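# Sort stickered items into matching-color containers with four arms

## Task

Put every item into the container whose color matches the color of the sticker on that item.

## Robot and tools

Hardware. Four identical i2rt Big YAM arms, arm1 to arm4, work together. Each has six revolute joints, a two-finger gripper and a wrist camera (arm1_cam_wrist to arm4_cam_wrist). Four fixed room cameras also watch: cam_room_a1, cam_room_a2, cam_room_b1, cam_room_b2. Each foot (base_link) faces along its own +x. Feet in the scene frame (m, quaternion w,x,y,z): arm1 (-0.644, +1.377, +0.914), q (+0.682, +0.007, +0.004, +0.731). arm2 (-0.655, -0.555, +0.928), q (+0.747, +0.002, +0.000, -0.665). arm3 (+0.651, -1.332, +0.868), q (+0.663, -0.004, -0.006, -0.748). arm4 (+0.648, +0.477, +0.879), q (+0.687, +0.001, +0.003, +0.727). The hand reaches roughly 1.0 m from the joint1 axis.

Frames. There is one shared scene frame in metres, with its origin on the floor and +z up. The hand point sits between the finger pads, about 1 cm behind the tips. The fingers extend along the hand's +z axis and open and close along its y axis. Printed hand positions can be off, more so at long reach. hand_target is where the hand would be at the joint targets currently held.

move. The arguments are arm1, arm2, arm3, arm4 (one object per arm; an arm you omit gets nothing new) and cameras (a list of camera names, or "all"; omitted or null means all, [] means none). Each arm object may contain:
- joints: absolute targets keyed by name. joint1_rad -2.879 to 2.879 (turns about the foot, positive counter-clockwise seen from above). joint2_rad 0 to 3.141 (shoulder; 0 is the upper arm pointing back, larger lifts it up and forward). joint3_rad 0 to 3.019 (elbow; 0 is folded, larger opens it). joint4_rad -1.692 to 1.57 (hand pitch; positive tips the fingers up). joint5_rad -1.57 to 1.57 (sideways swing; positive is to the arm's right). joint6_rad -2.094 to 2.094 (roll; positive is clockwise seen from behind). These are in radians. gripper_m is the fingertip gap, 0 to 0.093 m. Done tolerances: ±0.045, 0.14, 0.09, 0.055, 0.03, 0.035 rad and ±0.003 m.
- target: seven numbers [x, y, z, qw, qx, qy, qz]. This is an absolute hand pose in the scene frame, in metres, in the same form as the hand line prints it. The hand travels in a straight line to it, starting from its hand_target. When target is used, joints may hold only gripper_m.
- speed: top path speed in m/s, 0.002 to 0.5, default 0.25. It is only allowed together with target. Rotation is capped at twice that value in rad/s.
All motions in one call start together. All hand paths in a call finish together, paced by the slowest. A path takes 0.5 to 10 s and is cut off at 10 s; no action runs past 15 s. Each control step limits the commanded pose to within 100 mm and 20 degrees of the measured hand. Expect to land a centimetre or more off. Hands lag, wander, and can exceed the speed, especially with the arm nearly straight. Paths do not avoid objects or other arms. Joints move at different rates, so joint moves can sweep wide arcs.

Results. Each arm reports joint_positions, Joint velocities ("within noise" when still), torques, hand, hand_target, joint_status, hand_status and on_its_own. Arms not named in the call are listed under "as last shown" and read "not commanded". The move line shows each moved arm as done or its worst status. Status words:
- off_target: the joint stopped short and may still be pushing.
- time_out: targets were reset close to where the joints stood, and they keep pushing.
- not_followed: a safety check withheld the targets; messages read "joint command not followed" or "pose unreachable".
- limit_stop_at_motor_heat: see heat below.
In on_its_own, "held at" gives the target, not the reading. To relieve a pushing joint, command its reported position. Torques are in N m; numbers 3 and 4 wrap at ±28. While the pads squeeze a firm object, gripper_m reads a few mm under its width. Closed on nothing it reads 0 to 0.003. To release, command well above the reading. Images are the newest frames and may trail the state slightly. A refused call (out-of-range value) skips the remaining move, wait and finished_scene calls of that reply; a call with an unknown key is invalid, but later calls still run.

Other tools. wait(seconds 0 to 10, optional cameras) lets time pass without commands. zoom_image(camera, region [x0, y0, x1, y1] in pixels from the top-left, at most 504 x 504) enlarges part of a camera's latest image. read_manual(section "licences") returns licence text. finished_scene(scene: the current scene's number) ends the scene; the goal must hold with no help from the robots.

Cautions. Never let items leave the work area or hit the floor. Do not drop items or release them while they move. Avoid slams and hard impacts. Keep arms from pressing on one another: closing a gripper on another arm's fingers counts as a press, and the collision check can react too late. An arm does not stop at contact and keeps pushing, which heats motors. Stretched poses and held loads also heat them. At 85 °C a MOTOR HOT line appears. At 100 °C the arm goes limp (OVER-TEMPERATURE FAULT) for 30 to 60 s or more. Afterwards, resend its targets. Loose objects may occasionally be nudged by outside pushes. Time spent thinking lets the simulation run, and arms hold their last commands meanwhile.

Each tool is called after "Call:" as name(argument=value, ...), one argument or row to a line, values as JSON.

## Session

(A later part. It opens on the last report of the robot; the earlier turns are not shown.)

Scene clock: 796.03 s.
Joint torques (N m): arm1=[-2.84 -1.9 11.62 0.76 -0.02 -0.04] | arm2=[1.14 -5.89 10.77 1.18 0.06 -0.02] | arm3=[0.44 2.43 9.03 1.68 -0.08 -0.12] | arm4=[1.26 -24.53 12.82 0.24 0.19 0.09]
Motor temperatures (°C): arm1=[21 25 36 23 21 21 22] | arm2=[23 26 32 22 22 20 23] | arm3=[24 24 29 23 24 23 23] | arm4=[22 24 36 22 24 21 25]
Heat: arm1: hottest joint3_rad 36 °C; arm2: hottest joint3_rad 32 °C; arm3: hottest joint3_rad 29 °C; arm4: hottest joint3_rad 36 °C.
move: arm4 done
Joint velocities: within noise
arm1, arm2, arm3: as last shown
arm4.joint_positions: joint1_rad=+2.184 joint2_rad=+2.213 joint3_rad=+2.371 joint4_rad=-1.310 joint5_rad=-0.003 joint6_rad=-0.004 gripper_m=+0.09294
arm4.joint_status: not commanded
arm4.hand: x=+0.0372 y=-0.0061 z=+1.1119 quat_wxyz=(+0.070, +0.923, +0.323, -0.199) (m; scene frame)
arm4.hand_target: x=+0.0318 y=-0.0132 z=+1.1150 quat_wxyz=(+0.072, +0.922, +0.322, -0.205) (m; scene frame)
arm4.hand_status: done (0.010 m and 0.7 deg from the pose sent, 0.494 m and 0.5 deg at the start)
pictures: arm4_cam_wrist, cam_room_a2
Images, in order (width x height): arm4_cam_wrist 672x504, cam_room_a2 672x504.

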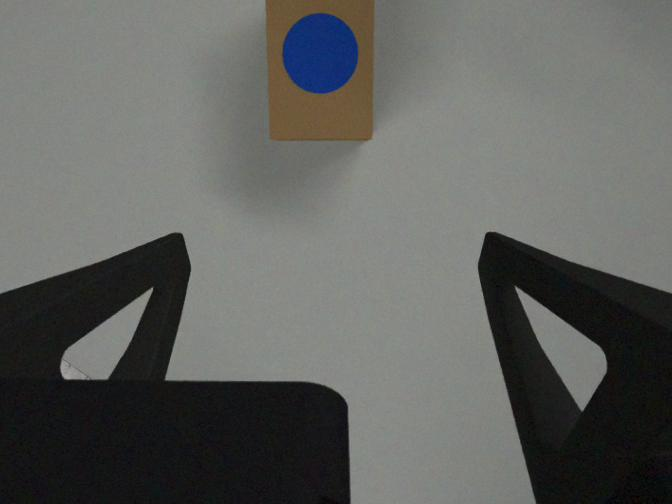

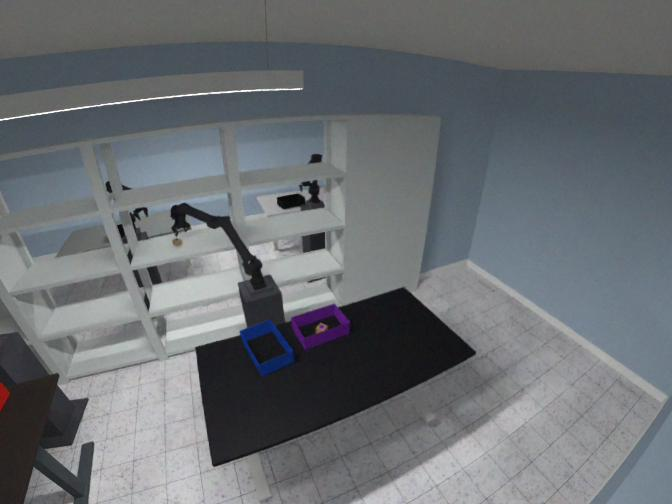

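Call:
move(
  arm4={"target": [-0.022, -0.0635, 1.026, 0.0713, 0.9217, 0.3219, -0.2043], "speed": 0.15},
  cameras=["arm4_cam_wrist"],
)

Scene clock: 806.07 s.
Joint torques (N m): arm1=[-2.49 -1.96 11.56 0.88 0.05 0.01] | arm2=[1.08 -5.89 10.73 1.2 0.07 -0.02] | arm3=[0.67 2.55 9.03 1.68 -0.08 -0.14] | arm4=[1.73 -27.87 12.38 0.32 0.22 0.17]
Motor temperatures (°C): arm1=[21 25 36 23 21 21 22] | arm2=[23 26 32 22 22 20 23] | arm3=[24 24 29 23 24 23 23] | arm4=[22 24 37 22 24 21 25]
Heat: arm1: hottest joint3_rad 36 °C; arm2: hottest joint3_rad 32 °C; arm3: hottest joint3_rad 29 °C; arm4: hottest joint3_rad 37 °C.
move: arm4 done
Joint velocities: within noise
arm1, arm2, arm3: as last shown
arm4.joint_positions: joint1_rad=+2.186 joint2_rad=+2.610 joint3_rad=+2.880 joint4_rad=-1.395 joint5_rad=+0.000 joint6_rad=-0.004 gripper_m=+0.09294
arm4.joint_status: not commanded
arm4.hand: x=-0.0225 y=-0.0548 z=+1.0282 quat_wxyz=(+0.073, +0.920, +0.323, -0.212) (m; scene frame)
arm4.hand_target: x=-0.0210 y=-0.0627 z=+1.0257 quat_wxyz=(+0.075, +0.919, +0.321, -0.216) (m; scene frame)
arm4.hand_status: done (0.009 m and 0.9 deg from the pose sent, 0.119 m and 0.7 deg at the start; a joint's target at an end of its range on 17 of 49 steps)
pictures: arm4_cam_wrist
Images, in order (width x height): arm4_cam_wrist 672x504.

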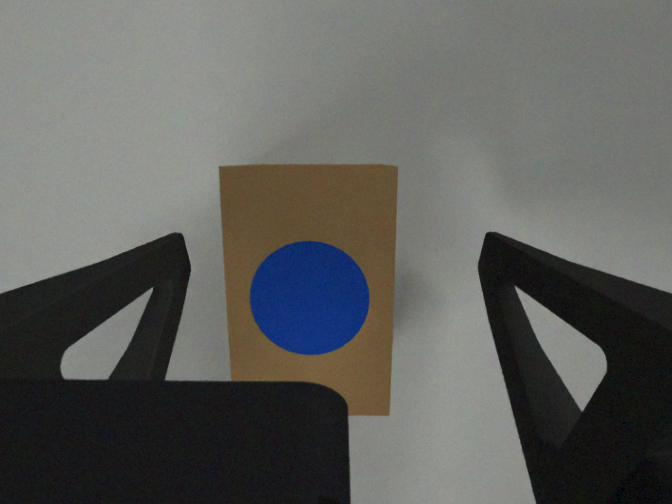

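Call:
move(
  arm4={"joints": {"gripper_m": 0.035}},
  cameras=["arm4_cam_wrist"],
)

Call:
move(
  arm4={"target": [0.374, 0.259, 1.16, 0.0713, 0.9217, 0.3219, -0.2043], "speed": 0.3},
  cameras=["arm4_cam_wrist", "cam_room_a2"],
)

Scene clock: 813.40 s.
Joint torques (N m): arm1=[-2.43 -2.37 11.62 0.87 0.02 -0.02] | arm2=[1.03 -5.89 10.78 1.2 0.06 -0.04] | arm3=[0.62 2.43 9.02 1.68 -0.07 -0.12] | arm4=[1.49 -28.04 12.41 0.34 0.21 0.13]
Motor temperatures (°C): arm1=[21 25 36 23 21 21 22] | arm2=[23 26 32 22 22 20 23] | arm3=[24 24 29 23 24 23 23] | arm4=[22 24 39 22 24 21 25]
Heat: arm1: hottest joint3_rad 36 °C; arm2: hottest joint3_rad 32 °C; arm3: hottest joint3_rad 29 °C; arm4: hottest joint3_rad 39 °C.
move: arm4 off_target
Joint velocities: within noise
arm1, arm2, arm3: as last shown
arm4.joint_positions: joint1_rad=+2.186 joint2_rad=+2.610 joint3_rad=+2.880 joint4_rad=-1.395 joint5_rad=+0.000 joint6_rad=-0.004 gripper_m=+0.04462
arm4.joint_status: gripper_m off_target (ended at +0.04464, target +0.03500)
arm4.hand: x=-0.0223 y=-0.0550 z=+1.0282 quat_wxyz=(+0.073, +0.920, +0.323, -0.212) (m; scene frame)
arm4.hand_target: x=-0.0210 y=-0.0627 z=+1.0257 quat_wxyz=(+0.075, +0.919, +0.321, -0.216) (m; scene frame)
arm4.hand_status: not commanded
pictures: arm4_cam_wrist
Images, in order (width x height): arm4_cam_wrist 672x504.

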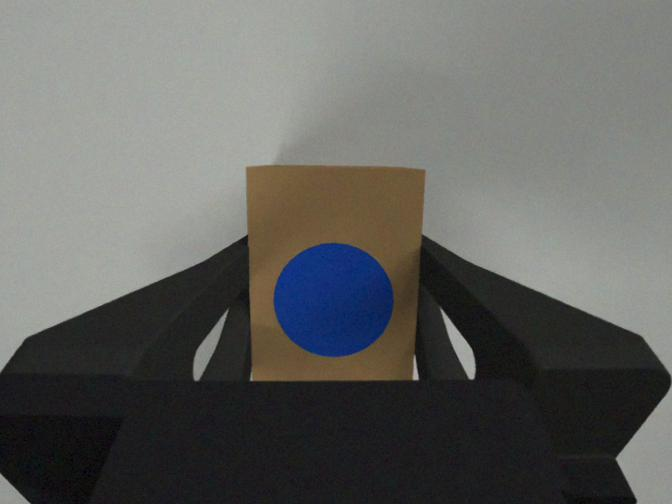

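Scene clock: 815.77 s.
Joint torques (N m): arm1=[-2.08 -2.02 11.45 0.7 0.04 -0.03] | arm2=[1.14 -5.89 10.74 1.18 0.07 -0.03] | arm3=[0.62 2.49 9.01 1.68 -0.07 -0.13] | arm4=[1.03 -4.37 9.16 0.42 0.08 0.1]
Motor temperatures (°C): arm1=[21 25 36 23 21 21 22] | arm2=[23 26 32 22 22 20 23] | arm3=[24 24 29 23 24 23 23] | arm4=[22 25 38 22 24 21 25]
Heat: arm1: hottest joint3_rad 36 °C; arm2: hottest joint3_rad 32 °C; arm3: hottest joint3_rad 29 °C; arm4: hottest joint3_rad 38 °C.
move: arm4 done
Joint velocities: within noise
arm1, arm2, arm3: as last shown
arm4.joint_positions: joint1_rad=+2.186 joint2_rad=+0.968 joint3_rad=+1.034 joint4_rad=-1.180 joint5_rad=+0.000 joint6_rad=-0.004 gripper_m=+0.04461
arm4.joint_status: not commanded
arm4.hand: x=+0.3729 y=+0.2592 z=+1.1667 quat_wxyz=(+0.075, +0.918, +0.323, -0.216) (m; scene frame)
arm4.hand_target: x=+0.3740 y=+0.2591 z=+1.1601 quat_wxyz=(+0.071, +0.922, +0.322, -0.204) (m; scene frame)
arm4.hand_status: done (0.007 m and 1.5 deg from the pose sent, 0.523 m and 0.9 deg at the start)
pictures: arm4_cam_wrist, cam_room_a2
Images, in order (width x height): arm4_cam_wrist 672x504, cam_room_a2 672x504.

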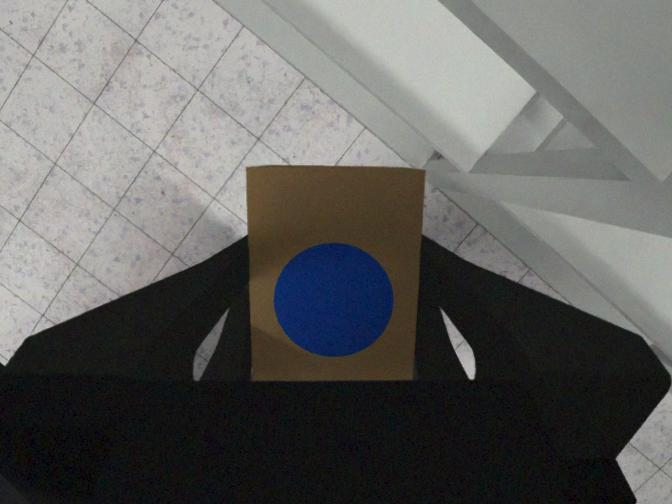

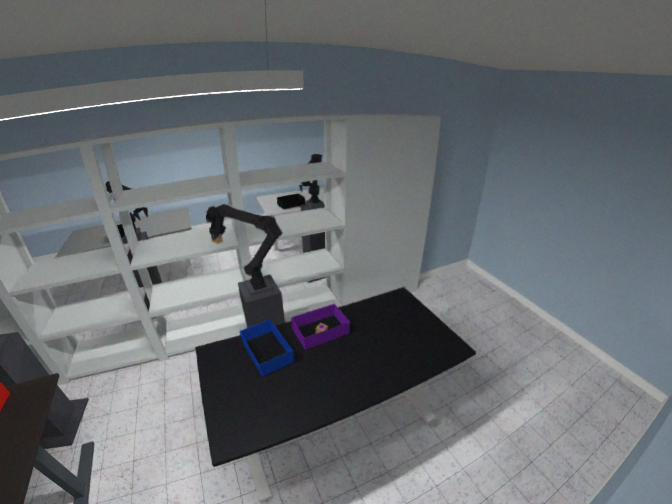

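Call:
move(
  arm4={"joints": {"joint1_rad": -1.789, "joint2_rad": 1.604, "joint3_rad": 0.948, "joint4_rad": -0.478, "joint5_rad": 0, "joint6_rad": 0}},
  cameras=["arm4_cam_wrist"],
)

Call:
move(
  arm4={"target": [1.15, 0.395, 0.765, -0.2157, -0.0792, -0.9731, 0.0176], "speed": 0.2},
  cameras=["arm4_cam_wrist"],
)

Call:
move(
  arm4={"target": [1.15, 0.395, 0.725, -0.2157, -0.0792, -0.9731, 0.0176], "speed": 0.08},
  cameras=["arm4_cam_wrist"],
)

Scene clock: 828.30 s.
Joint torques (N m): arm1=[-2.37 -2.49 11.58 0.65 0.06 -0.01] | arm2=[1.2 -5.83 10.76 1.18 0.06 -0.02] | arm3=[0.56 2.32 9.05 1.7 -0.08 -0.13] | arm4=[-27.93 -0.97 5.63 1.54 2.76 -1.4]
Motor temperatures (°C): arm1=[21 25 36 23 21 21 22] | arm2=[23 26 32 22 22 20 23] | arm3=[24 24 29 23 24 23 23] | arm4=[25 24 38 22 33 22 26]
Heat: arm1: hottest joint3_rad 36 °C; arm2: hottest joint3_rad 32 °C; arm3: hottest joint3_rad 29 °C; arm4: hottest joint3_rad 38 °C.
move: arm4 time_out
Joint velocities: within noise
arm1, arm3: as last shown
arm2.joint_positions: joint1_rad=+2.121 joint2_rad=+0.974 joint3_rad=+0.840 joint4_rad=-0.963 joint5_rad=+0.000 joint6_rad=+0.012 gripper_m=+0.07491
arm2.joint_status: not commanded
arm2.hand: x=-0.3757 y=-0.3360 z=+1.1414 quat_wxyz=(-0.222, +0.313, -0.920, -0.079) (m; scene frame)
arm2.hand_target: x=-0.3811 y=-0.3381 z=+1.1302 quat_wxyz=(-0.206, +0.321, -0.922, -0.072) (m; scene frame)
arm2.hand_status: not commanded
arm4.joint_positions: joint1_rad=+1.692 joint2_rad=+1.458 joint3_rad=+0.987 joint4_rad=-0.497 joint5_rad=-0.149 joint6_rad=+0.150 gripper_m=+0.04461
arm4.joint_status: joint1_rad time_out (moved -0.495 of -3.975); joint2_rad time_out (moved +0.490 of +0.636); joint5_rad time_out (moved -0.149 of +0.000); joint6_rad time_out (moved +0.153 of +0.004); the others done
arm4.on_its_own: joint1_rad reads +1.692 and still pushes toward +1.305 since a time_out (your -1.789 is given up); joint2_rad reads +1.458 and still pushes toward +1.604 since a time_out; joint5_rad reads -0.149 and still pushes toward -0.071 since a time_out (your +0.000 is given up); joint6_rad reads +0.150 and still pushes toward +0.000 since a time_out
arm4.hand: x=+0.1358 y=+0.3604 z=+1.0220 quat_wxyz=(+0.120, +0.951, +0.035, -0.283) (m; scene frame)
arm4.hand_target: x=+0.1480 y=+0.5716 z=+0.9326 quat_wxyz=(+0.014, +0.971, -0.094, -0.221) (m; scene frame)
arm4.hand_status: not commanded
pictures: arm4_cam_wrist
Images, in order (width x height): arm4_cam_wrist 672x504.

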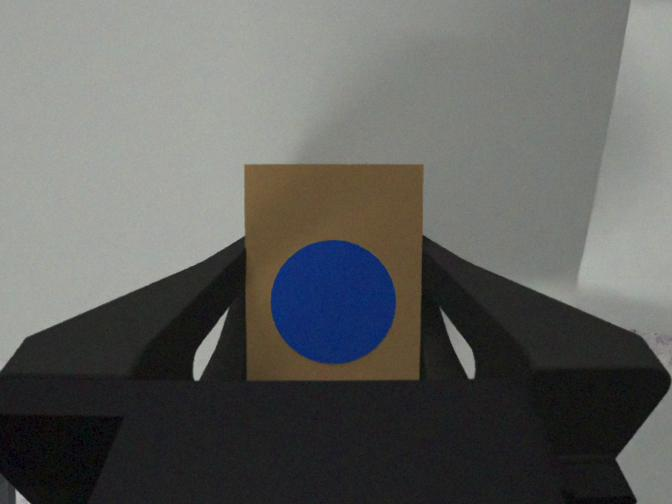

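not run: a stop came earlier in this reply.

not run: a stop came earlier in this reply.

Call:
move(
  arm4={"joints": {"joint1_rad": 1.72, "joint2_rad": 1.40, "joint3_rad": 0.987, "joint4_rad": -0.497, "joint5_rad": 0, "joint6_rad": 0}},
  cameras=["arm4_cam_wrist", "cam_room_a2"],
)

Scene clock: 834.80 s.
Joint torques (N m): arm1=[-2.26 -2.2 11.48 0.65 0.02 -0.01] | arm2=[1.2 -5.95 10.76 1.21 0.07 -0.03] | arm3=[0.5 2.43 9.05 1.63 -0.07 -0.13] | arm4=[-0.21 -14.74 8.57 0.7 0.62 -0.26]
Motor temperatures (°C): arm1=[21 25 36 23 21 21 22] | arm2=[23 26 32 22 22 20 23] | arm3=[24 24 29 23 24 23 23] | arm4=[25 24 37 22 33 23 26]
Heat: arm1: hottest joint3_rad 36 °C; arm2: hottest joint3_rad 32 °C; arm3: hottest joint3_rad 29 °C; arm4: hottest joint3_rad 37 °C.
move: arm4 done
Joint velocities: within noise
arm1.joint_positions: joint1_rad=-2.249 joint2_rad=+0.949 joint3_rad=+0.856 joint4_rad=-1.013 joint5_rad=-0.010 joint6_rad=+0.000 gripper_m=+0.09294
arm1.joint_status: not commanded
arm1.hand: x=-0.3551 y=+1.1792 z=+1.1317 quat_wxyz=(-0.214, -0.290, -0.930, +0.066) (m; scene frame)
arm1.hand_target: x=-0.3569 y=+1.1771 z=+1.1301 quat_wxyz=(-0.207, -0.293, -0.931, +0.065) (m; scene frame)
arm1.hand_status: not commanded
arm2: as last shown
arm3.joint_positions: joint1_rad=-1.441 joint2_rad=+0.312 joint3_rad=+0.547 joint4_rad=+0.436 joint5_rad=+0.002 joint6_rad=+0.007 gripper_m=+0.09401
arm3.joint_status: not commanded
arm3.hand: x=+0.4036 y=-1.3256 z=+1.4201 quat_wxyz=(-0.010, -0.436, +0.006, +0.900) (m; scene frame)
arm3.hand_target: x=+0.4053 y=-1.3236 z=+1.4218 quat_wxyz=(-0.003, -0.430, +0.006, +0.903) (m; scene frame)
arm3.hand_status: not commanded
arm4.joint_positions: joint1_rad=+1.740 joint2_rad=+1.420 joint3_rad=+0.988 joint4_rad=-0.489 joint5_rad=-0.015 joint6_rad=+0.031 gripper_m=+0.04460
arm4.joint_status: all done
arm4.hand: x=+0.1347 y=+0.3578 z=+1.0415 quat_wxyz=(+0.049, +0.942, +0.094, -0.318) (m; scene frame)
arm4.hand_target: x=+0.1344 y=+0.3712 z=+1.0496 quat_wxyz=(+0.035, +0.940, +0.096, -0.325) (m; scene frame)
arm4.hand_status: not commanded
pictures: arm4_cam_wrist, cam_room_a2
Images, in order (width x height): arm4_cam_wrist 672x504, cam_room_a2 672x504.

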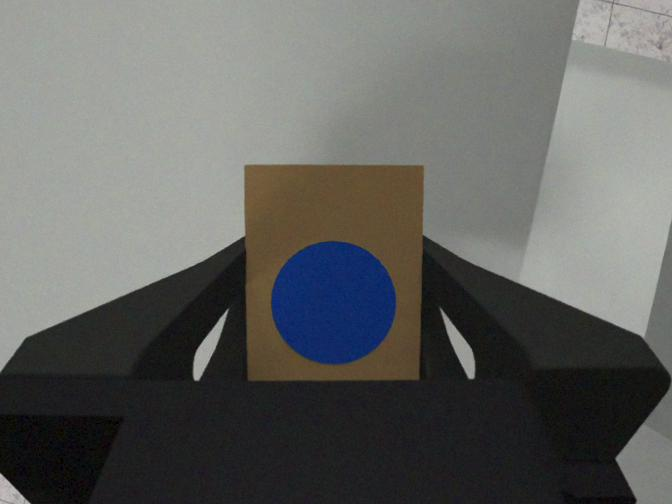

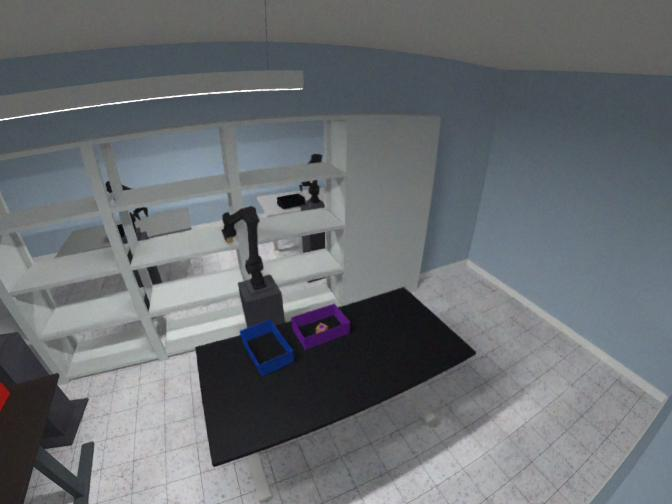

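Call:
move(
  arm4={"target": [0.366, 0.374, 1.17, 0.0376, 0.9615, 0.1695, -0.2131], "speed": 0.25},
  cameras=["arm4_cam_wrist"],
)

Call:
move(
  arm4={"joints": {"joint1_rad": -1.789, "joint2_rad": 0.827, "joint3_rad": 0.927, "joint4_rad": -1.234, "joint5_rad": 0, "joint6_rad": 0}},
  cameras=["arm4_cam_wrist"],
)

Call:
move(
  arm4={"joints": {"joint2_rad": 1.604, "joint3_rad": 0.948, "joint4_rad": -0.478}},
  cameras=["arm4_cam_wrist"],
)

Scene clock: 843.30 s.
Joint torques (N m): arm1=[-1.79 -2.49 11.62 0.77 0.01 -0.04] | arm2=[1.32 -5.71 10.73 1.17 0.07 -0.03] | arm3=[0.67 2.37 9.03 1.69 -0.08 -0.13] | arm4=[1.14 -3.02 12.16 0.29 0.2 0.15]
Motor temperatures (°C): arm1=[21 25 36 23 21 21 22] | arm2=[23 26 33 22 22 20 23] | arm3=[24 24 29 23 24 23 23] | arm4=[25 24 37 22 30 22 26]
Heat: arm1: hottest joint3_rad 36 °C; arm2: hottest joint3_rad 33 °C; arm3: hottest joint3_rad 29 °C; arm4: hottest joint3_rad 37 °C.
move: arm4 off_target
Joint velocities: within noise
arm1, arm2, arm3: as last shown
arm4.joint_positions: joint1_rad=+1.865 joint2_rad=+0.839 joint3_rad=+0.940 joint4_rad=-1.271 joint5_rad=+0.001 joint6_rad=-0.005 gripper_m=+0.04459
arm4.joint_status: not commanded
arm4.hand: x=+0.3716 y=+0.3774 z=+1.1508 quat_wxyz=(+0.035, +0.964, +0.173, -0.199) (m; scene frame)
arm4.hand_target: x=+0.3665 y=+0.3742 z=+1.1697 quat_wxyz=(+0.038, +0.961, +0.170, -0.213) (m; scene frame)
arm4.hand_status: off_target (0.020 m and 1.7 deg from the pose sent, 0.265 m and 15.1 deg at the start)
pictures: arm4_cam_wrist
Images, in order (width x height): arm4_cam_wrist 672x504.

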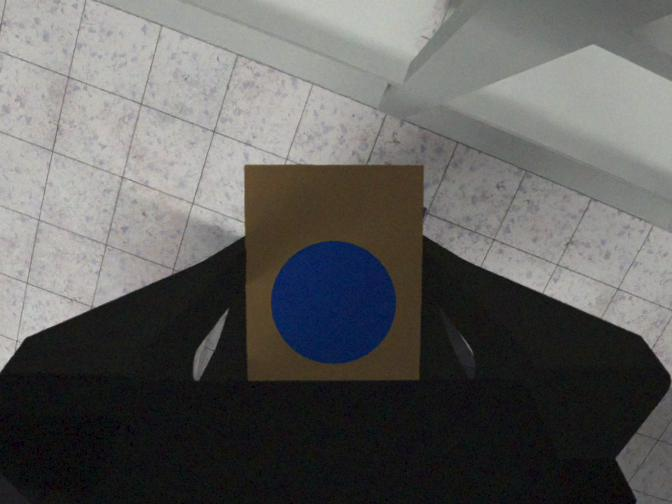

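Scene clock: 845.87 s.
Joint torques (N m): arm1=[-2.43 -2.2 11.58 0.85 -0.02 -0.02] | arm2=[1.14 -5.95 10.71 1.18 0.07 -0.03] | arm3=[0.62 2.32 9.03 1.66 -0.07 -0.13] | arm4=[0.44 -4.13 8.84 0.83 -0.01 0.1]
Motor temperatures (°C): arm1=[21 25 36 23 21 21 22] | arm2=[23 26 33 22 22 20 23] | arm3=[24 24 29 23 24 23 23] | arm4=[25 24 37 22 29 22 26]
Heat: arm1: hottest joint3_rad 36 °C; arm2: hottest joint3_rad 33 °C; arm3: hottest joint3_rad 29 °C; arm4: hottest joint3_rad 37 °C.
move: arm4 done
Joint velocities: within noise
arm1, arm2, arm3: as last shown
arm4.joint_positions: joint1_rad=-1.786 joint2_rad=+0.839 joint3_rad=+0.930 joint4_rad=-1.238 joint5_rad=+0.003 joint6_rad=-0.004 gripper_m=+0.04460
arm4.joint_status: all done
arm4.hand: x=+0.9459 y=+0.4297 z=+1.1460 quat_wxyz=(-0.207, -0.075, -0.975, +0.020) (m; scene frame)
arm4.hand_target: x=+0.9447 y=+0.4296 z=+1.1486 quat_wxyz=(-0.214, -0.079, -0.973, +0.019) (m; scene frame)
arm4.hand_status: not commanded
pictures: arm4_cam_wrist
Images, in order (width x height): arm4_cam_wrist 672x504.

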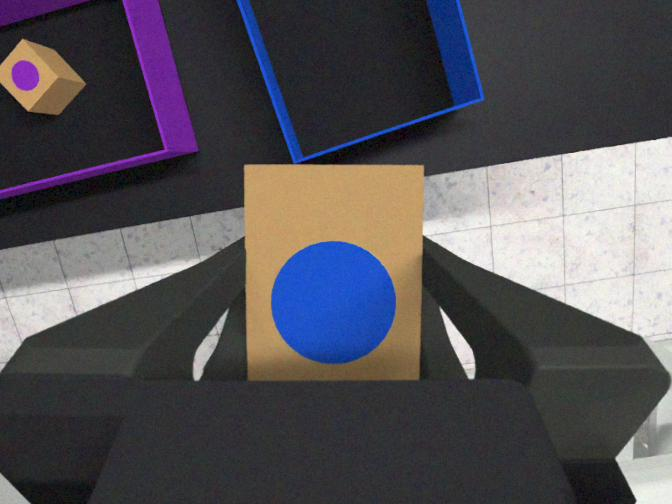

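Scene clock: 847.30 s.
Joint torques (N m): arm1=[-1.96 -2.14 11.54 0.84 0.08 -0.01] | arm2=[1.08 -5.83 10.76 1.18 0.06 -0.04] | arm3=[0.62 2.37 9.06 1.66 -0.07 -0.13] | arm4=[0.32 -13.51 8.38 1.28 -0.01 0.09]
Motor temperatures (°C): arm1=[21 25 36 23 21 21 22] | arm2=[23 26 33 22 22 20 23] | arm3=[24 24 29 23 24 23 23] | arm4=[25 24 37 22 29 22 26]
Heat: arm1: hottest joint3_rad 36 °C; arm2: hottest joint3_rad 33 °C; arm3: hottest joint3_rad 29 °C; arm4: hottest joint3_rad 37 °C.
move: arm4 done
Joint velocities: within noise
arm1, arm2, arm3: as last shown
arm4.joint_positions: joint1_rad=-1.786 joint2_rad=+1.596 joint3_rad=+0.930 joint4_rad=-0.494 joint5_rad=+0.003 joint6_rad=-0.004 gripper_m=+0.04460
arm4.joint_status: all done
arm4.hand: x=+1.1392 y=+0.3978 z=+0.9226 quat_wxyz=(-0.201, -0.075, -0.977, +0.020) (m; scene frame)
arm4.hand_target: x=+1.1504 y=+0.3951 z=+0.9279 quat_wxyz=(-0.214, -0.079, -0.974, +0.019) (m; scene frame)
arm4.hand_status: not commanded
pictures: arm4_cam_wrist
Images, in order (width x height): arm4_cam_wrist 672x504.

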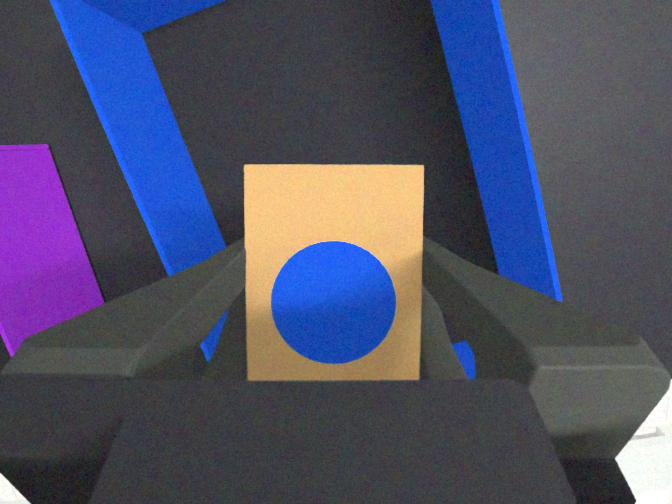

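Call:
move(
  arm4={"target": [1.158, 0.391, 0.765, -0.2157, -0.0792, -0.9731, 0.0176], "speed": 0.2},
  cameras=["arm4_cam_wrist"],
)

Call:
move(
  arm4={"target": [1.158, 0.391, 0.735, -0.2157, -0.0792, -0.9731, 0.0176], "speed": 0.08},
  cameras=["arm4_cam_wrist"],
)

Scene clock: 852.60 s.
Joint torques (N m): arm1=[-2.37 -2.43 11.69 0.75 0.04 -0.05] | arm2=[1.14 -5.89 10.73 1.18 0.06 -0.03] | arm3=[0.62 2.43 9.03 1.62 -0.07 -0.12] | arm4=[0.26 -16.5 5.12 1.24 -0.03 0.09]
Motor temperatures (°C): arm1=[21 25 36 23 21 21 22] | arm2=[23 26 33 22 22 20 23] | arm3=[24 24 29 23 24 23 23] | arm4=[25 24 36 22 28 22 26]
Heat: arm1: hottest joint3_rad 36 °C; arm2: hottest joint3_rad 33 °C; arm3: hottest joint3_rad 29 °C; arm4: hottest joint3_rad 36 °C.
move: arm4 done
Joint velocities: within noise
arm1, arm2, arm3: as last shown
arm4.joint_positions: joint1_rad=-1.786 joint2_rad=+1.977 joint3_rad=+0.885 joint4_rad=-0.055 joint5_rad=-0.002 joint6_rad=-0.004 gripper_m=+0.04460
arm4.joint_status: not commanded
arm4.hand: x=+1.1519 y=+0.3960 z=+0.7653 quat_wxyz=(-0.207, -0.075, -0.975, +0.018) (m; scene frame)
arm4.hand_target: x=+1.1579 y=+0.3909 z=+0.7652 quat_wxyz=(-0.216, -0.079, -0.973, +0.018) (m; scene frame)
arm4.hand_status: done (0.008 m and 1.1 deg from the pose sent, 0.159 m and 1.9 deg at the start)
pictures: arm4_cam_wrist
Images, in order (width x height): arm4_cam_wrist 672x504.

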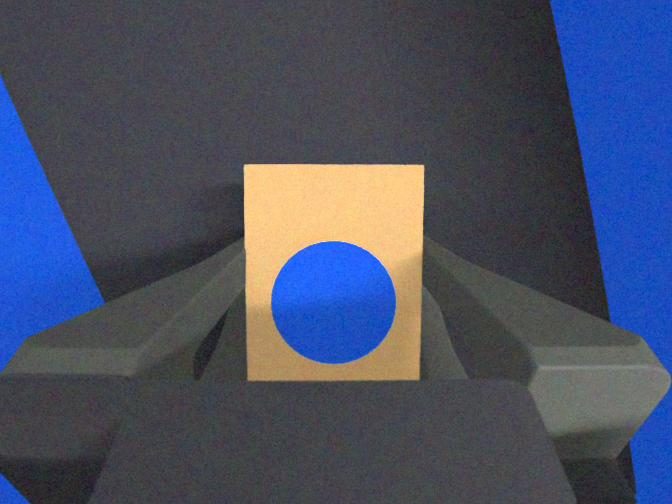

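Scene clock: 853.57 s.
Joint torques (N m): arm1=[-2.37 -1.73 11.47 0.7 0.04 0] | arm2=[1.14 -5.83 10.71 1.2 0.06 -0.03] | arm3=[0.62 2.49 9.05 1.65 -0.08 -0.12] | arm4=[-0.26 -13.04 5.27 1.07 -0.05 0.05]
Motor temperatures (°C): arm1=[21 25 36 23 21 21 22] | arm2=[23 26 33 22 22 20 23] | arm3=[24 24 29 23 24 23 23] | arm4=[25 24 36 22 28 22 26]
Heat: arm1: hottest joint3_rad 36 °C; arm2: hottest joint3_rad 33 °C; arm3: hottest joint3_rad 29 °C; arm4: hottest joint3_rad 36 °C.
move: arm4 off_target
Joint velocities: within noise
arm1, arm2, arm3: as last shown
arm4.joint_positions: joint1_rad=-1.786 joint2_rad=+2.021 joint3_rad=+0.887 joint4_rad=+0.024 joint5_rad=-0.003 joint6_rad=-0.004 gripper_m=+0.04460
arm4.joint_status: not commanded
arm4.hand: x=+1.1591 y=+0.3949 z=+0.7522 quat_wxyz=(-0.225, -0.074, -0.971, +0.019) (m; scene frame)
arm4.hand_target: x=+1.1572 y=+0.3912 z=+0.7355 quat_wxyz=(-0.216, -0.079, -0.973, +0.018) (m; scene frame)
arm4.hand_status: off_target (0.018 m and 1.2 deg from the pose sent, 0.031 m and 1.1 deg at the start)
pictures: arm4_cam_wrist
Images, in order (width x height): arm4_cam_wrist 672x504.

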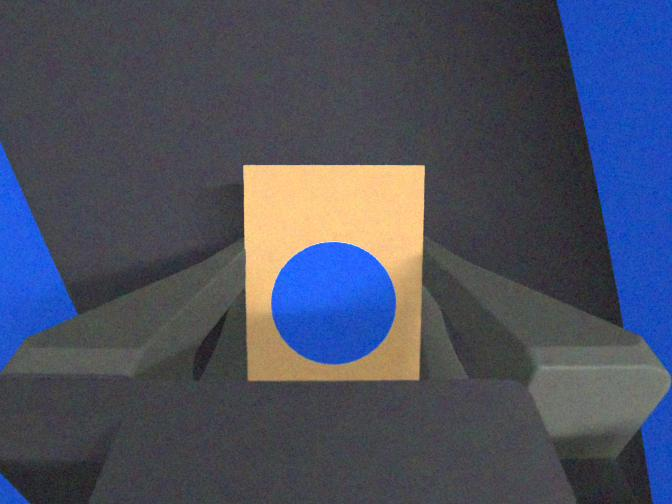

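Call:
move(
  arm4={"joints": {"gripper_m": 0.07}},
  cameras=["arm4_cam_wrist"],
)

Call:
move(
  arm4={"target": [1.07, 0.405, 0.94, -0.2157, -0.0792, -0.9731, 0.0176], "speed": 0.25},
  cameras=["arm4_cam_wrist", "cam_room_a2", "cam_room_b1", "cam_room_b2"],
)

Scene clock: 857.57 s.
Joint torques (N m): arm1=[-2.2 -2.08 11.59 0.81 0.03 -0.03] | arm2=[1.2 -5.77 10.76 1.2 0.06 -0.03] | arm3=[0.62 2.49 9.05 1.72 -0.08 -0.13] | arm4=[-0.09 -15.38 4.98 1.03 -0.01 0.04]
Motor temperatures (°C): arm1=[21 25 36 23 21 21 22] | arm2=[23 26 33 22 22 20 23] | arm3=[24 24 29 23 24 23 23] | arm4=[24 24 36 22 28 22 26]
Heat: arm1: hottest joint3_rad 36 °C; arm2: hottest joint3_rad 33 °C; arm3: hottest joint3_rad 29 °C; arm4: hottest joint3_rad 36 °C.
move: arm4 done
Joint velocities: within noise
arm1, arm2, arm3: as last shown
arm4.joint_positions: joint1_rad=-1.786 joint2_rad=+2.039 joint3_rad=+0.887 joint4_rad=+0.024 joint5_rad=-0.003 joint6_rad=-0.004 gripper_m=+0.06991
arm4.joint_status: all done
arm4.hand: x=+1.1545 y=+0.3956 z=+0.7434 quat_wxyz=(-0.216, -0.075, -0.973, +0.018) (m; scene frame)
arm4.hand_target: x=+1.1572 y=+0.3912 z=+0.7355 quat_wxyz=(-0.216, -0.079, -0.973, +0.018) (m; scene frame)
arm4.hand_status: not commanded
pictures: arm4_cam_wrist
Images, in order (width x height): arm4_cam_wrist 672x504.

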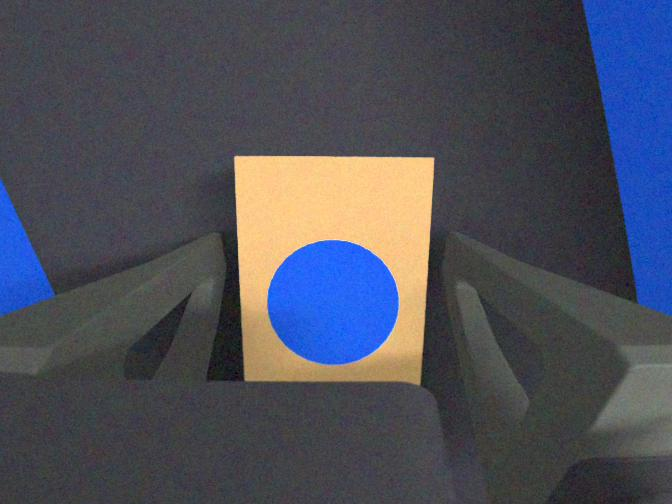

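Scene clock: 859.13 s.
Joint torques (N m): arm1=[-2.26 -2.43 11.52 0.75 0.03 -0.01] | arm2=[1.14 -5.83 10.74 1.2 0.06 -0.03] | arm3=[0.56 2.49 9.03 1.63 -0.08 -0.12] | arm4=[-0.03 -10.05 7.25 0.43 -0.05 0]
Motor temperatures (°C): arm1=[21 25 36 23 21 21 22] | arm2=[23 26 33 22 22 20 23] | arm3=[24 24 29 23 24 23 23] | arm4=[24 24 36 22 27 22 26]
Heat: arm1: hottest joint3_rad 36 °C; arm2: hottest joint3_rad 33 °C; arm3: hottest joint3_rad 29 °C; arm4: hottest joint3_rad 36 °C.
move: arm4 done
Joint velocities: within noise
arm1, arm3: as last shown
arm2.joint_positions: joint1_rad=+2.121 joint2_rad=+0.974 joint3_rad=+0.840 joint4_rad=-0.963 joint5_rad=+0.000 joint6_rad=+0.012 gripper_m=+0.07491
arm2.joint_status: not commanded
arm2.hand: x=-0.3757 y=-0.3360 z=+1.1414 quat_wxyz=(-0.222, +0.313, -0.920, -0.079) (m; scene frame)
arm2.hand_target: x=-0.3811 y=-0.3381 z=+1.1302 quat_wxyz=(-0.206, +0.321, -0.922, -0.072) (m; scene frame)
arm2.hand_status: not commanded
arm4.joint_positions: joint1_rad=-1.790 joint2_rad=+1.375 joint3_rad=+0.740 joint4_rad=-0.473 joint5_rad=-0.004 joint6_rad=-0.004 gripper_m=+0.06991
arm4.joint_status: not commanded
arm4.hand: x=+1.0748 y=+0.4078 z=+0.9462 quat_wxyz=(-0.227, -0.076, -0.971, +0.019) (m; scene frame)
arm4.hand_target: x=+1.0700 y=+0.4051 z=+0.9402 quat_wxyz=(-0.216, -0.079, -0.973, +0.018) (m; scene frame)
arm4.hand_status: done (0.008 m and 1.4 deg from the pose sent, 0.214 m and 0.6 deg at the start)
pictures: arm4_cam_wrist, cam_room_a2, cam_room_b1, cam_room_b2
Images, in order (width x height): arm4_cam_wrist 672x504, cam_room_a2 672x504, cam_room_b1 672x504, cam_room_b2 672x504.

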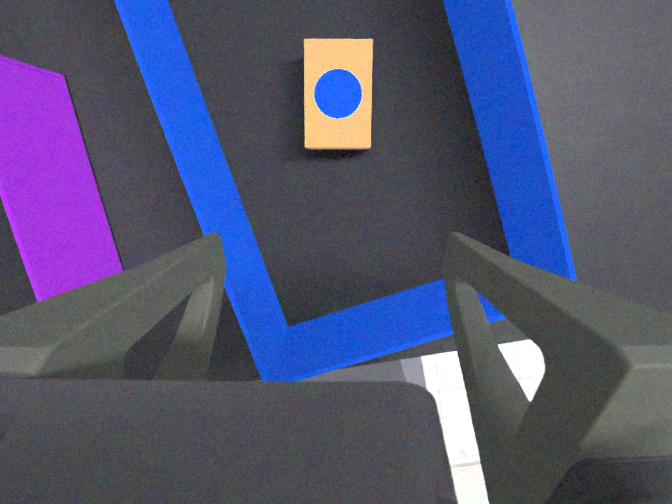

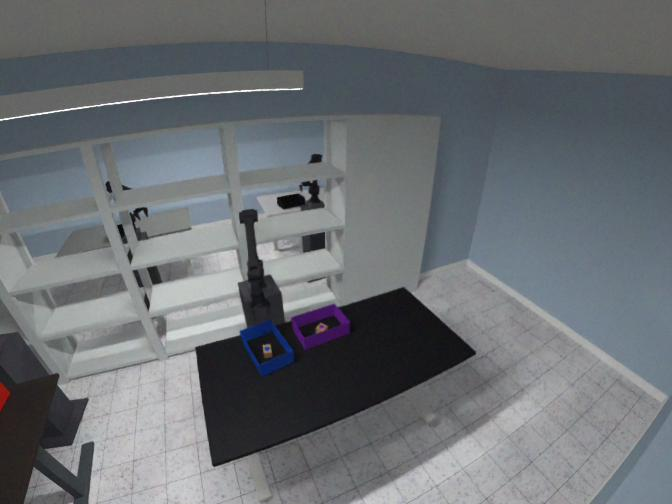

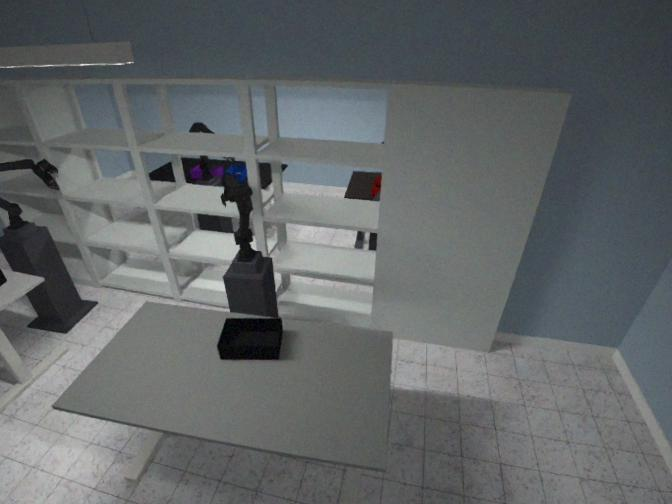

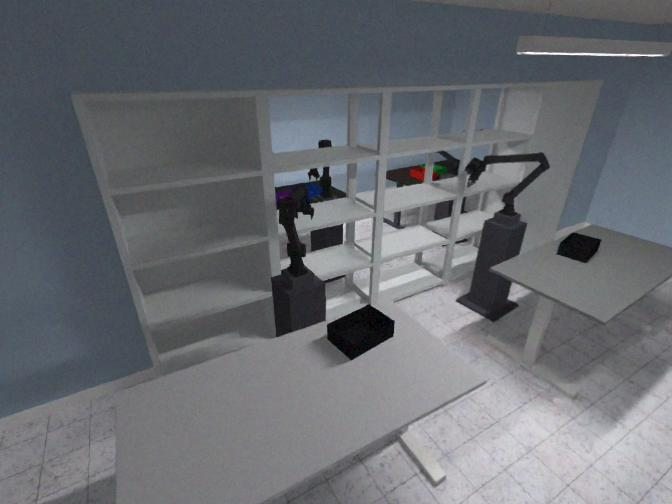

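Call:
move(
  arm3={"joints": {"joint1_rad": -1.987, "joint2_rad": 0.833, "joint3_rad": 0.960, "joint4_rad": -1.262, "joint5_rad": 0, "joint6_rad": 0, "gripper_m": 0.0}},
  arm4={"joints": {"joint1_rad": 0.906, "joint2_rad": 0.827, "joint3_rad": 0.927, "joint4_rad": -1.234, "joint5_rad": 0, "joint6_rad": 0, "gripper_m": 0.0}},
  cameras=["arm3_cam_wrist", "arm4_cam_wrist"],
)

Call:
move(
  arm3={"target": [0.012, -0.952, 1.06, -0.0581, 0.9419, -0.2604, -0.2086], "speed": 0.25},
  arm4={"target": [0.0046, 0.927, 1.06, -0.0649, 0.9314, -0.2928, -0.2064], "speed": 0.25},
  cameras=["arm3_cam_wrist", "arm4_cam_wrist"],
)

Scene clock: 942.83 s.
Joint torques (N m): arm1=[-2.32 -2.14 11.52 0.79 0 -0.01] | arm2=[1.2 -5.83 10.71 1.14 0.07 -0.02] | arm3=[0.67 -4.84 12.94 0.43 0.05 -0.12] | arm4=[1.32 -3.08 10.04 0.38 0.19 0.08]
Motor temperatures (°C): arm1=[21 25 37 23 21 21 21] | arm2=[23 25 33 22 22 20 23] | arm3=[24 24 30 23 24 23 23] | arm4=[23 23 34 22 26 21 25]
Heat: arm1: hottest joint3_rad 37 °C; arm2: hottest joint3_rad 33 °C; arm3: hottest joint3_rad 30 °C; arm4: hottest joint3_rad 34 °C.
move: arm3 done; arm4 done
Joint velocities: within noise
arm1.joint_positions: joint1_rad=-2.249 joint2_rad=+0.949 joint3_rad=+0.856 joint4_rad=-1.013 joint5_rad=-0.010 joint6_rad=+0.000 gripper_m=+0.09294
arm1.joint_status: not commanded
arm1.hand: x=-0.3551 y=+1.1792 z=+1.1317 quat_wxyz=(-0.214, -0.290, -0.930, +0.066) (m; scene frame)
arm1.hand_target: x=-0.3569 y=+1.1771 z=+1.1301 quat_wxyz=(-0.207, -0.293, -0.931, +0.065) (m; scene frame)
arm1.hand_status: not commanded
arm2: as last shown
arm3.joint_positions: joint1_rad=-1.980 joint2_rad=+0.843 joint3_rad=+0.914 joint4_rad=-1.256 joint5_rad=-0.001 joint6_rad=+0.007 gripper_m=+0.00039
arm3.joint_status: all done
arm3.hand: x=+0.3969 y=-1.1792 z=+1.1229 quat_wxyz=(+0.043, -0.947, +0.261, +0.183) (m; scene frame)
arm3.hand_target: x=+0.3931 y=-1.1740 z=+1.1469 quat_wxyz=(+0.051, -0.942, +0.260, +0.206) (m; scene frame)
arm3.hand_status: not commanded
arm4.joint_positions: joint1_rad=+0.904 joint2_rad=+0.821 joint3_rad=+0.914 joint4_rad=-1.223 joint5_rad=-0.003 joint6_rad=-0.004 gripper_m=+0.00046
arm4.joint_status: all done
arm4.hand: x=+0.4044 y=+0.6494 z=+1.1465 quat_wxyz=(-0.062, +0.931, -0.291, -0.210) (m; scene frame)
arm4.hand_target: x=+0.4036 y=+0.6497 z=+1.1501 quat_wxyz=(-0.062, +0.931, -0.293, -0.208) (m; scene frame)
arm4.hand_status: not commanded
pictures: arm3_cam_wrist, arm4_cam_wrist
Images, in order (width x height): arm3_cam_wrist 672x504, arm4_cam_wrist 672x504.

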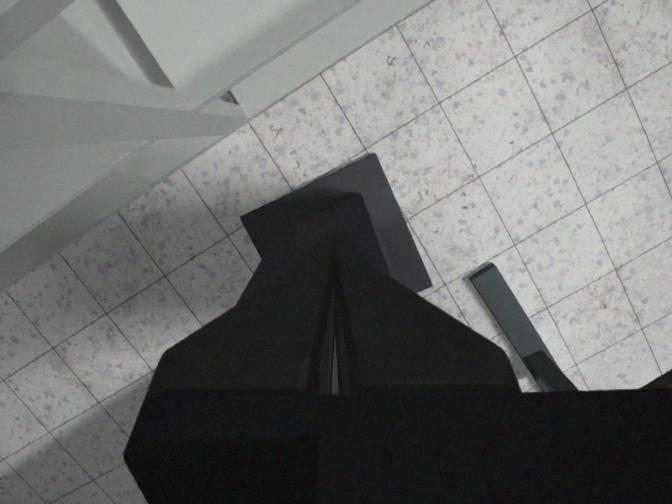

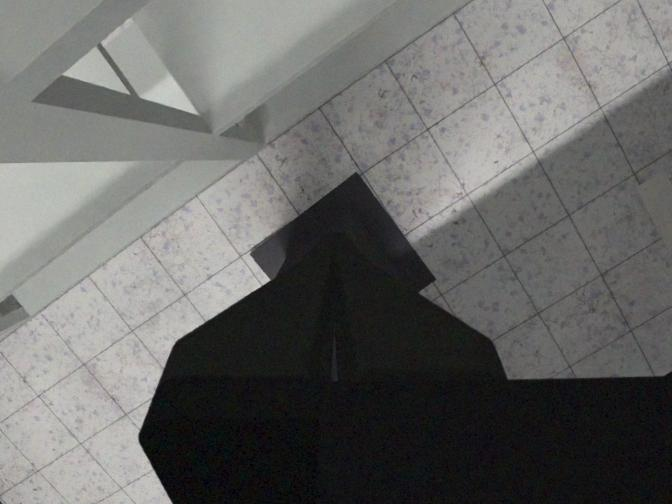

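Scene clock: 945.77 s.
Joint torques (N m): arm1=[-2.2 -2.02 11.55 0.87 0.02 -0.03] | arm2=[1.08 -5.77 10.71 1.2 0.06 -0.03] | arm3=[1.49 -23.88 13.68 0.4 0.13 -0.07] | arm4=[1.32 -23.88 12.9 0.31 0.18 0.09]
Motor temperatures (°C): arm1=[21 25 37 23 21 21 21] | arm2=[23 25 33 22 22 20 23] | arm3=[24 24 30 23 24 23 23] | arm4=[23 23 35 22 26 21 25]
Heat: arm1: hottest joint3_rad 37 °C; arm2: hottest joint3_rad 33 °C; arm3: hottest joint3_rad 30 °C; arm4: hottest joint3_rad 35 °C.
move: arm3 off_target; arm4 off_target
Joint velocities: within noise
arm1, arm2: as last shown
arm3.joint_positions: joint1_rad=-1.980 joint2_rad=+2.036 joint3_rad=+1.936 joint4_rad=-1.073 joint5_rad=+0.013 joint6_rad=+0.007 gripper_m=+0.00039
arm3.joint_status: not commanded
arm3.hand: x=+0.0242 y=-0.9594 z=+1.0351 quat_wxyz=(+0.051, -0.945, +0.262, +0.187) (m; scene frame)
arm3.hand_target: x=+0.0131 y=-0.9528 z=+1.0603 quat_wxyz=(+0.058, -0.941, +0.260, +0.209) (m; scene frame)
arm3.hand_status: off_target (0.029 m and 2.7 deg from the pose sent, 0.451 m and 3.4 deg at the start)
arm4.joint_positions: joint1_rad=+0.904 joint2_rad=+2.170 joint3_rad=+2.156 joint4_rad=-1.136 joint5_rad=+0.002 joint6_rad=-0.004 gripper_m=+0.00046
arm4.joint_status: not commanded
arm4.hand: x=+0.0153 y=+0.9224 z=+1.0554 quat_wxyz=(-0.062, +0.933, -0.293, -0.200) (m; scene frame)
arm4.hand_target: x=+0.0050 y=+0.9265 z=+1.0602 quat_wxyz=(-0.065, +0.931, -0.293, -0.207) (m; scene frame)
arm4.hand_status: off_target (0.013 m and 0.8 deg from the pose sent, 0.494 m and 0.6 deg at the start)
pictures: arm3_cam_wrist, arm4_cam_wrist
Images, in order (width x height): arm3_cam_wrist 672x504, arm4_cam_wrist 672x504.

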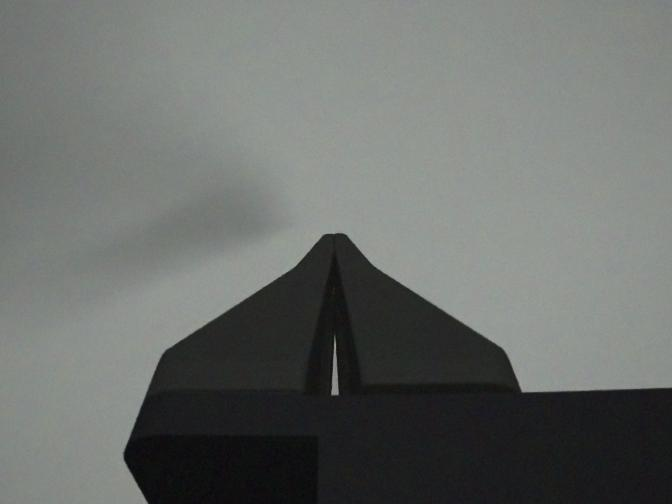

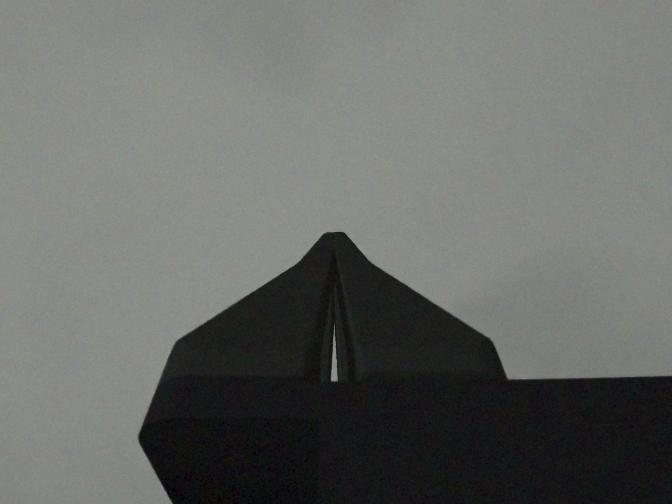

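Call:
move(
  arm3={"target": [0.012, -0.952, 1.035, -0.0581, 0.9419, -0.2604, -0.2086], "speed": 0.06},
  arm4={"target": [0.0046, 0.927, 1.02, -0.0649, 0.9314, -0.2928, -0.2064], "speed": 0.06},
  cameras=["arm3_cam_wrist", "arm4_cam_wrist"],
)

Call:
move(
  arm3={"target": [0.012, -0.952, 1.015, -0.0581, 0.9419, -0.2604, -0.2086], "speed": 0.06},
  arm4={"target": [0.0046, 0.927, 1.00, -0.0649, 0.9314, -0.2928, -0.2064], "speed": 0.06},
  cameras=["arm3_cam_wrist", "arm4_cam_wrist"],
)

Scene clock: 951.60 s.
Joint torques (N m): arm1=[-2.26 -2.08 11.52 0.68 -0.01 -0.08] | arm2=[1.2 -5.89 10.73 1.2 0.06 -0.03] | arm3=[1.49 -22.83 9.74 1.36 0.12 -0.09] | arm4=[1.08 -23.71 9.05 1.31 0.2 0.08]
Motor temperatures (°C): arm1=[21 25 37 23 21 21 21] | arm2=[23 25 33 22 22 20 23] | arm3=[24 24 32 23 24 23 23] | arm4=[23 23 37 22 26 21 25]
Heat: arm1: hottest joint3_rad 37 °C; arm2: hottest joint3_rad 33 °C; arm3: hottest joint3_rad 32 °C; arm4: hottest joint3_rad 37 °C.
move: arm3 done; arm4 off_target
Joint velocities: within noise
arm1, arm2: as last shown
arm3.joint_positions: joint1_rad=-1.980 joint2_rad=+2.036 joint3_rad=+1.936 joint4_rad=-1.035 joint5_rad=+0.013 joint6_rad=+0.007 gripper_m=+0.00039
arm3.joint_status: not commanded
arm3.hand: x=+0.0167 y=-0.9550 z=+1.0388 quat_wxyz=(+0.056, -0.942, +0.261, +0.205) (m; scene frame)
arm3.hand_target: x=+0.0120 y=-0.9521 z=+1.0352 quat_wxyz=(+0.058, -0.941, +0.260, +0.209) (m; scene frame)
arm3.hand_status: done (0.007 m and 0.5 deg from the pose sent, 0.014 m and 2.7 deg at the start)
arm4.joint_positions: joint1_rad=+0.904 joint2_rad=+2.171 joint3_rad=+2.117 joint4_rad=-1.064 joint5_rad=+0.002 joint6_rad=-0.004 gripper_m=+0.00046
arm4.joint_status: not commanded
arm4.hand: x=+0.0097 y=+0.9262 z=+1.0437 quat_wxyz=(-0.067, +0.930, -0.292, -0.215) (m; scene frame)
arm4.hand_target: x=+0.0053 y=+0.9264 z=+1.0202 quat_wxyz=(-0.065, +0.931, -0.293, -0.206) (m; scene frame)
arm4.hand_status: off_target (0.024 m and 1.1 deg from the pose sent, 0.037 m and 0.8 deg at the start)
pictures: arm3_cam_wrist, arm4_cam_wrist
Images, in order (width x height): arm3_cam_wrist 672x504, arm4_cam_wrist 672x504.

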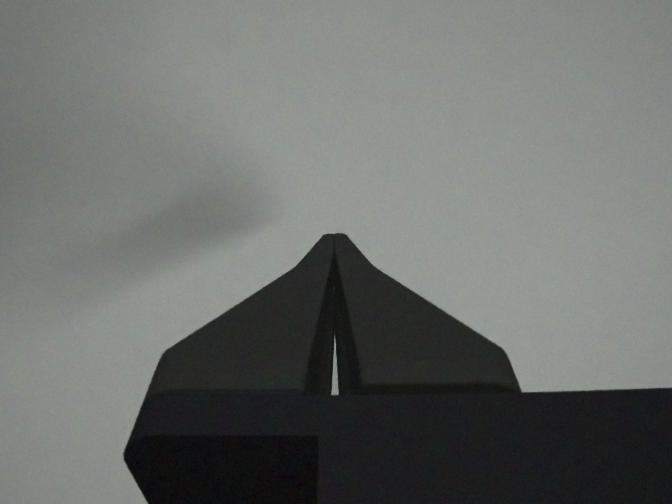

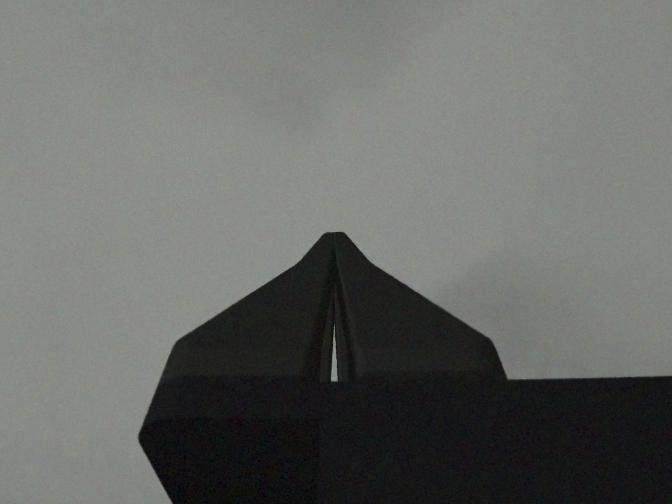

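Scene clock: 952.57 s.
Joint torques (N m): arm1=[-2.61 -1.73 11.58 0.49 0.05 -0.01] | arm2=[1.14 -5.95 10.73 1.21 0.06 -0.03] | arm3=[1.55 -22.89 8.75 1.37 0.11 -0.08] | arm4=[1.26 -22.71 8.72 1.18 0.22 0.06]
Motor temperatures (°C): arm1=[21 25 37 23 21 21 21] | arm2=[23 25 33 22 22 20 23] | arm3=[24 24 32 23 24 23 23] | arm4=[23 23 37 22 26 21 25]
Heat: arm1: hottest joint3_rad 37 °C; arm2: hottest joint3_rad 33 °C; arm3: hottest joint3_rad 32 °C; arm4: hottest joint3_rad 37 °C.
move: arm3 done; arm4 off_target
Joint velocities: within noise
arm1, arm2: as last shown
arm3.joint_positions: joint1_rad=-1.980 joint2_rad=+2.043 joint3_rad=+1.907 joint4_rad=-0.988 joint5_rad=+0.013 joint6_rad=+0.007 gripper_m=+0.00039
arm3.joint_status: not commanded
arm3.hand: x=+0.0141 y=-0.9536 z=+1.0250 quat_wxyz=(+0.057, -0.940, +0.261, +0.210) (m; scene frame)
arm3.hand_target: x=+0.0121 y=-0.9522 z=+1.0149 quat_wxyz=(+0.058, -0.941, +0.260, +0.208) (m; scene frame)
arm3.hand_status: done (0.010 m and 0.3 deg from the pose sent, 0.024 m and 0.6 deg at the start)
arm4.joint_positions: joint1_rad=+0.904 joint2_rad=+2.171 joint3_rad=+2.078 joint4_rad=-1.017 joint5_rad=+0.002 joint6_rad=-0.004 gripper_m=+0.00046
arm4.joint_status: not commanded
arm4.hand: x=+0.0088 y=+0.9267 z=+1.0294 quat_wxyz=(-0.068, +0.929, -0.291, -0.219) (m; scene frame)
arm4.hand_target: x=+0.0055 y=+0.9262 z=+1.0003 quat_wxyz=(-0.065, +0.931, -0.293, -0.206) (m; scene frame)
arm4.hand_status: off_target (0.030 m and 1.5 deg from the pose sent, 0.044 m and 1.1 deg at the start)
pictures: arm3_cam_wrist, arm4_cam_wrist
Images, in order (width x height): arm3_cam_wrist 672x504, arm4_cam_wrist 672x504.

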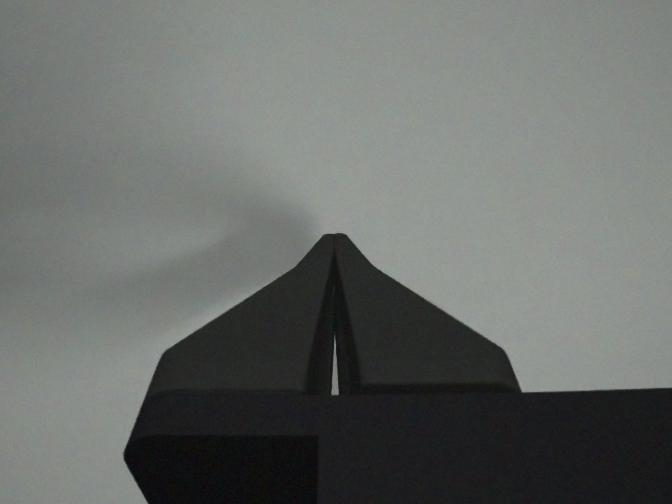

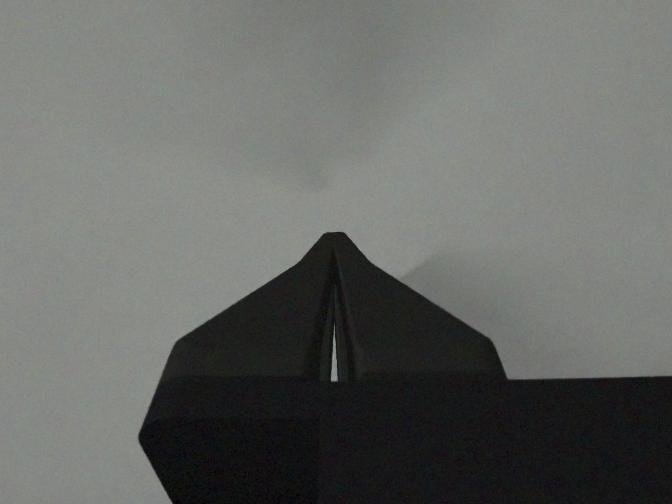

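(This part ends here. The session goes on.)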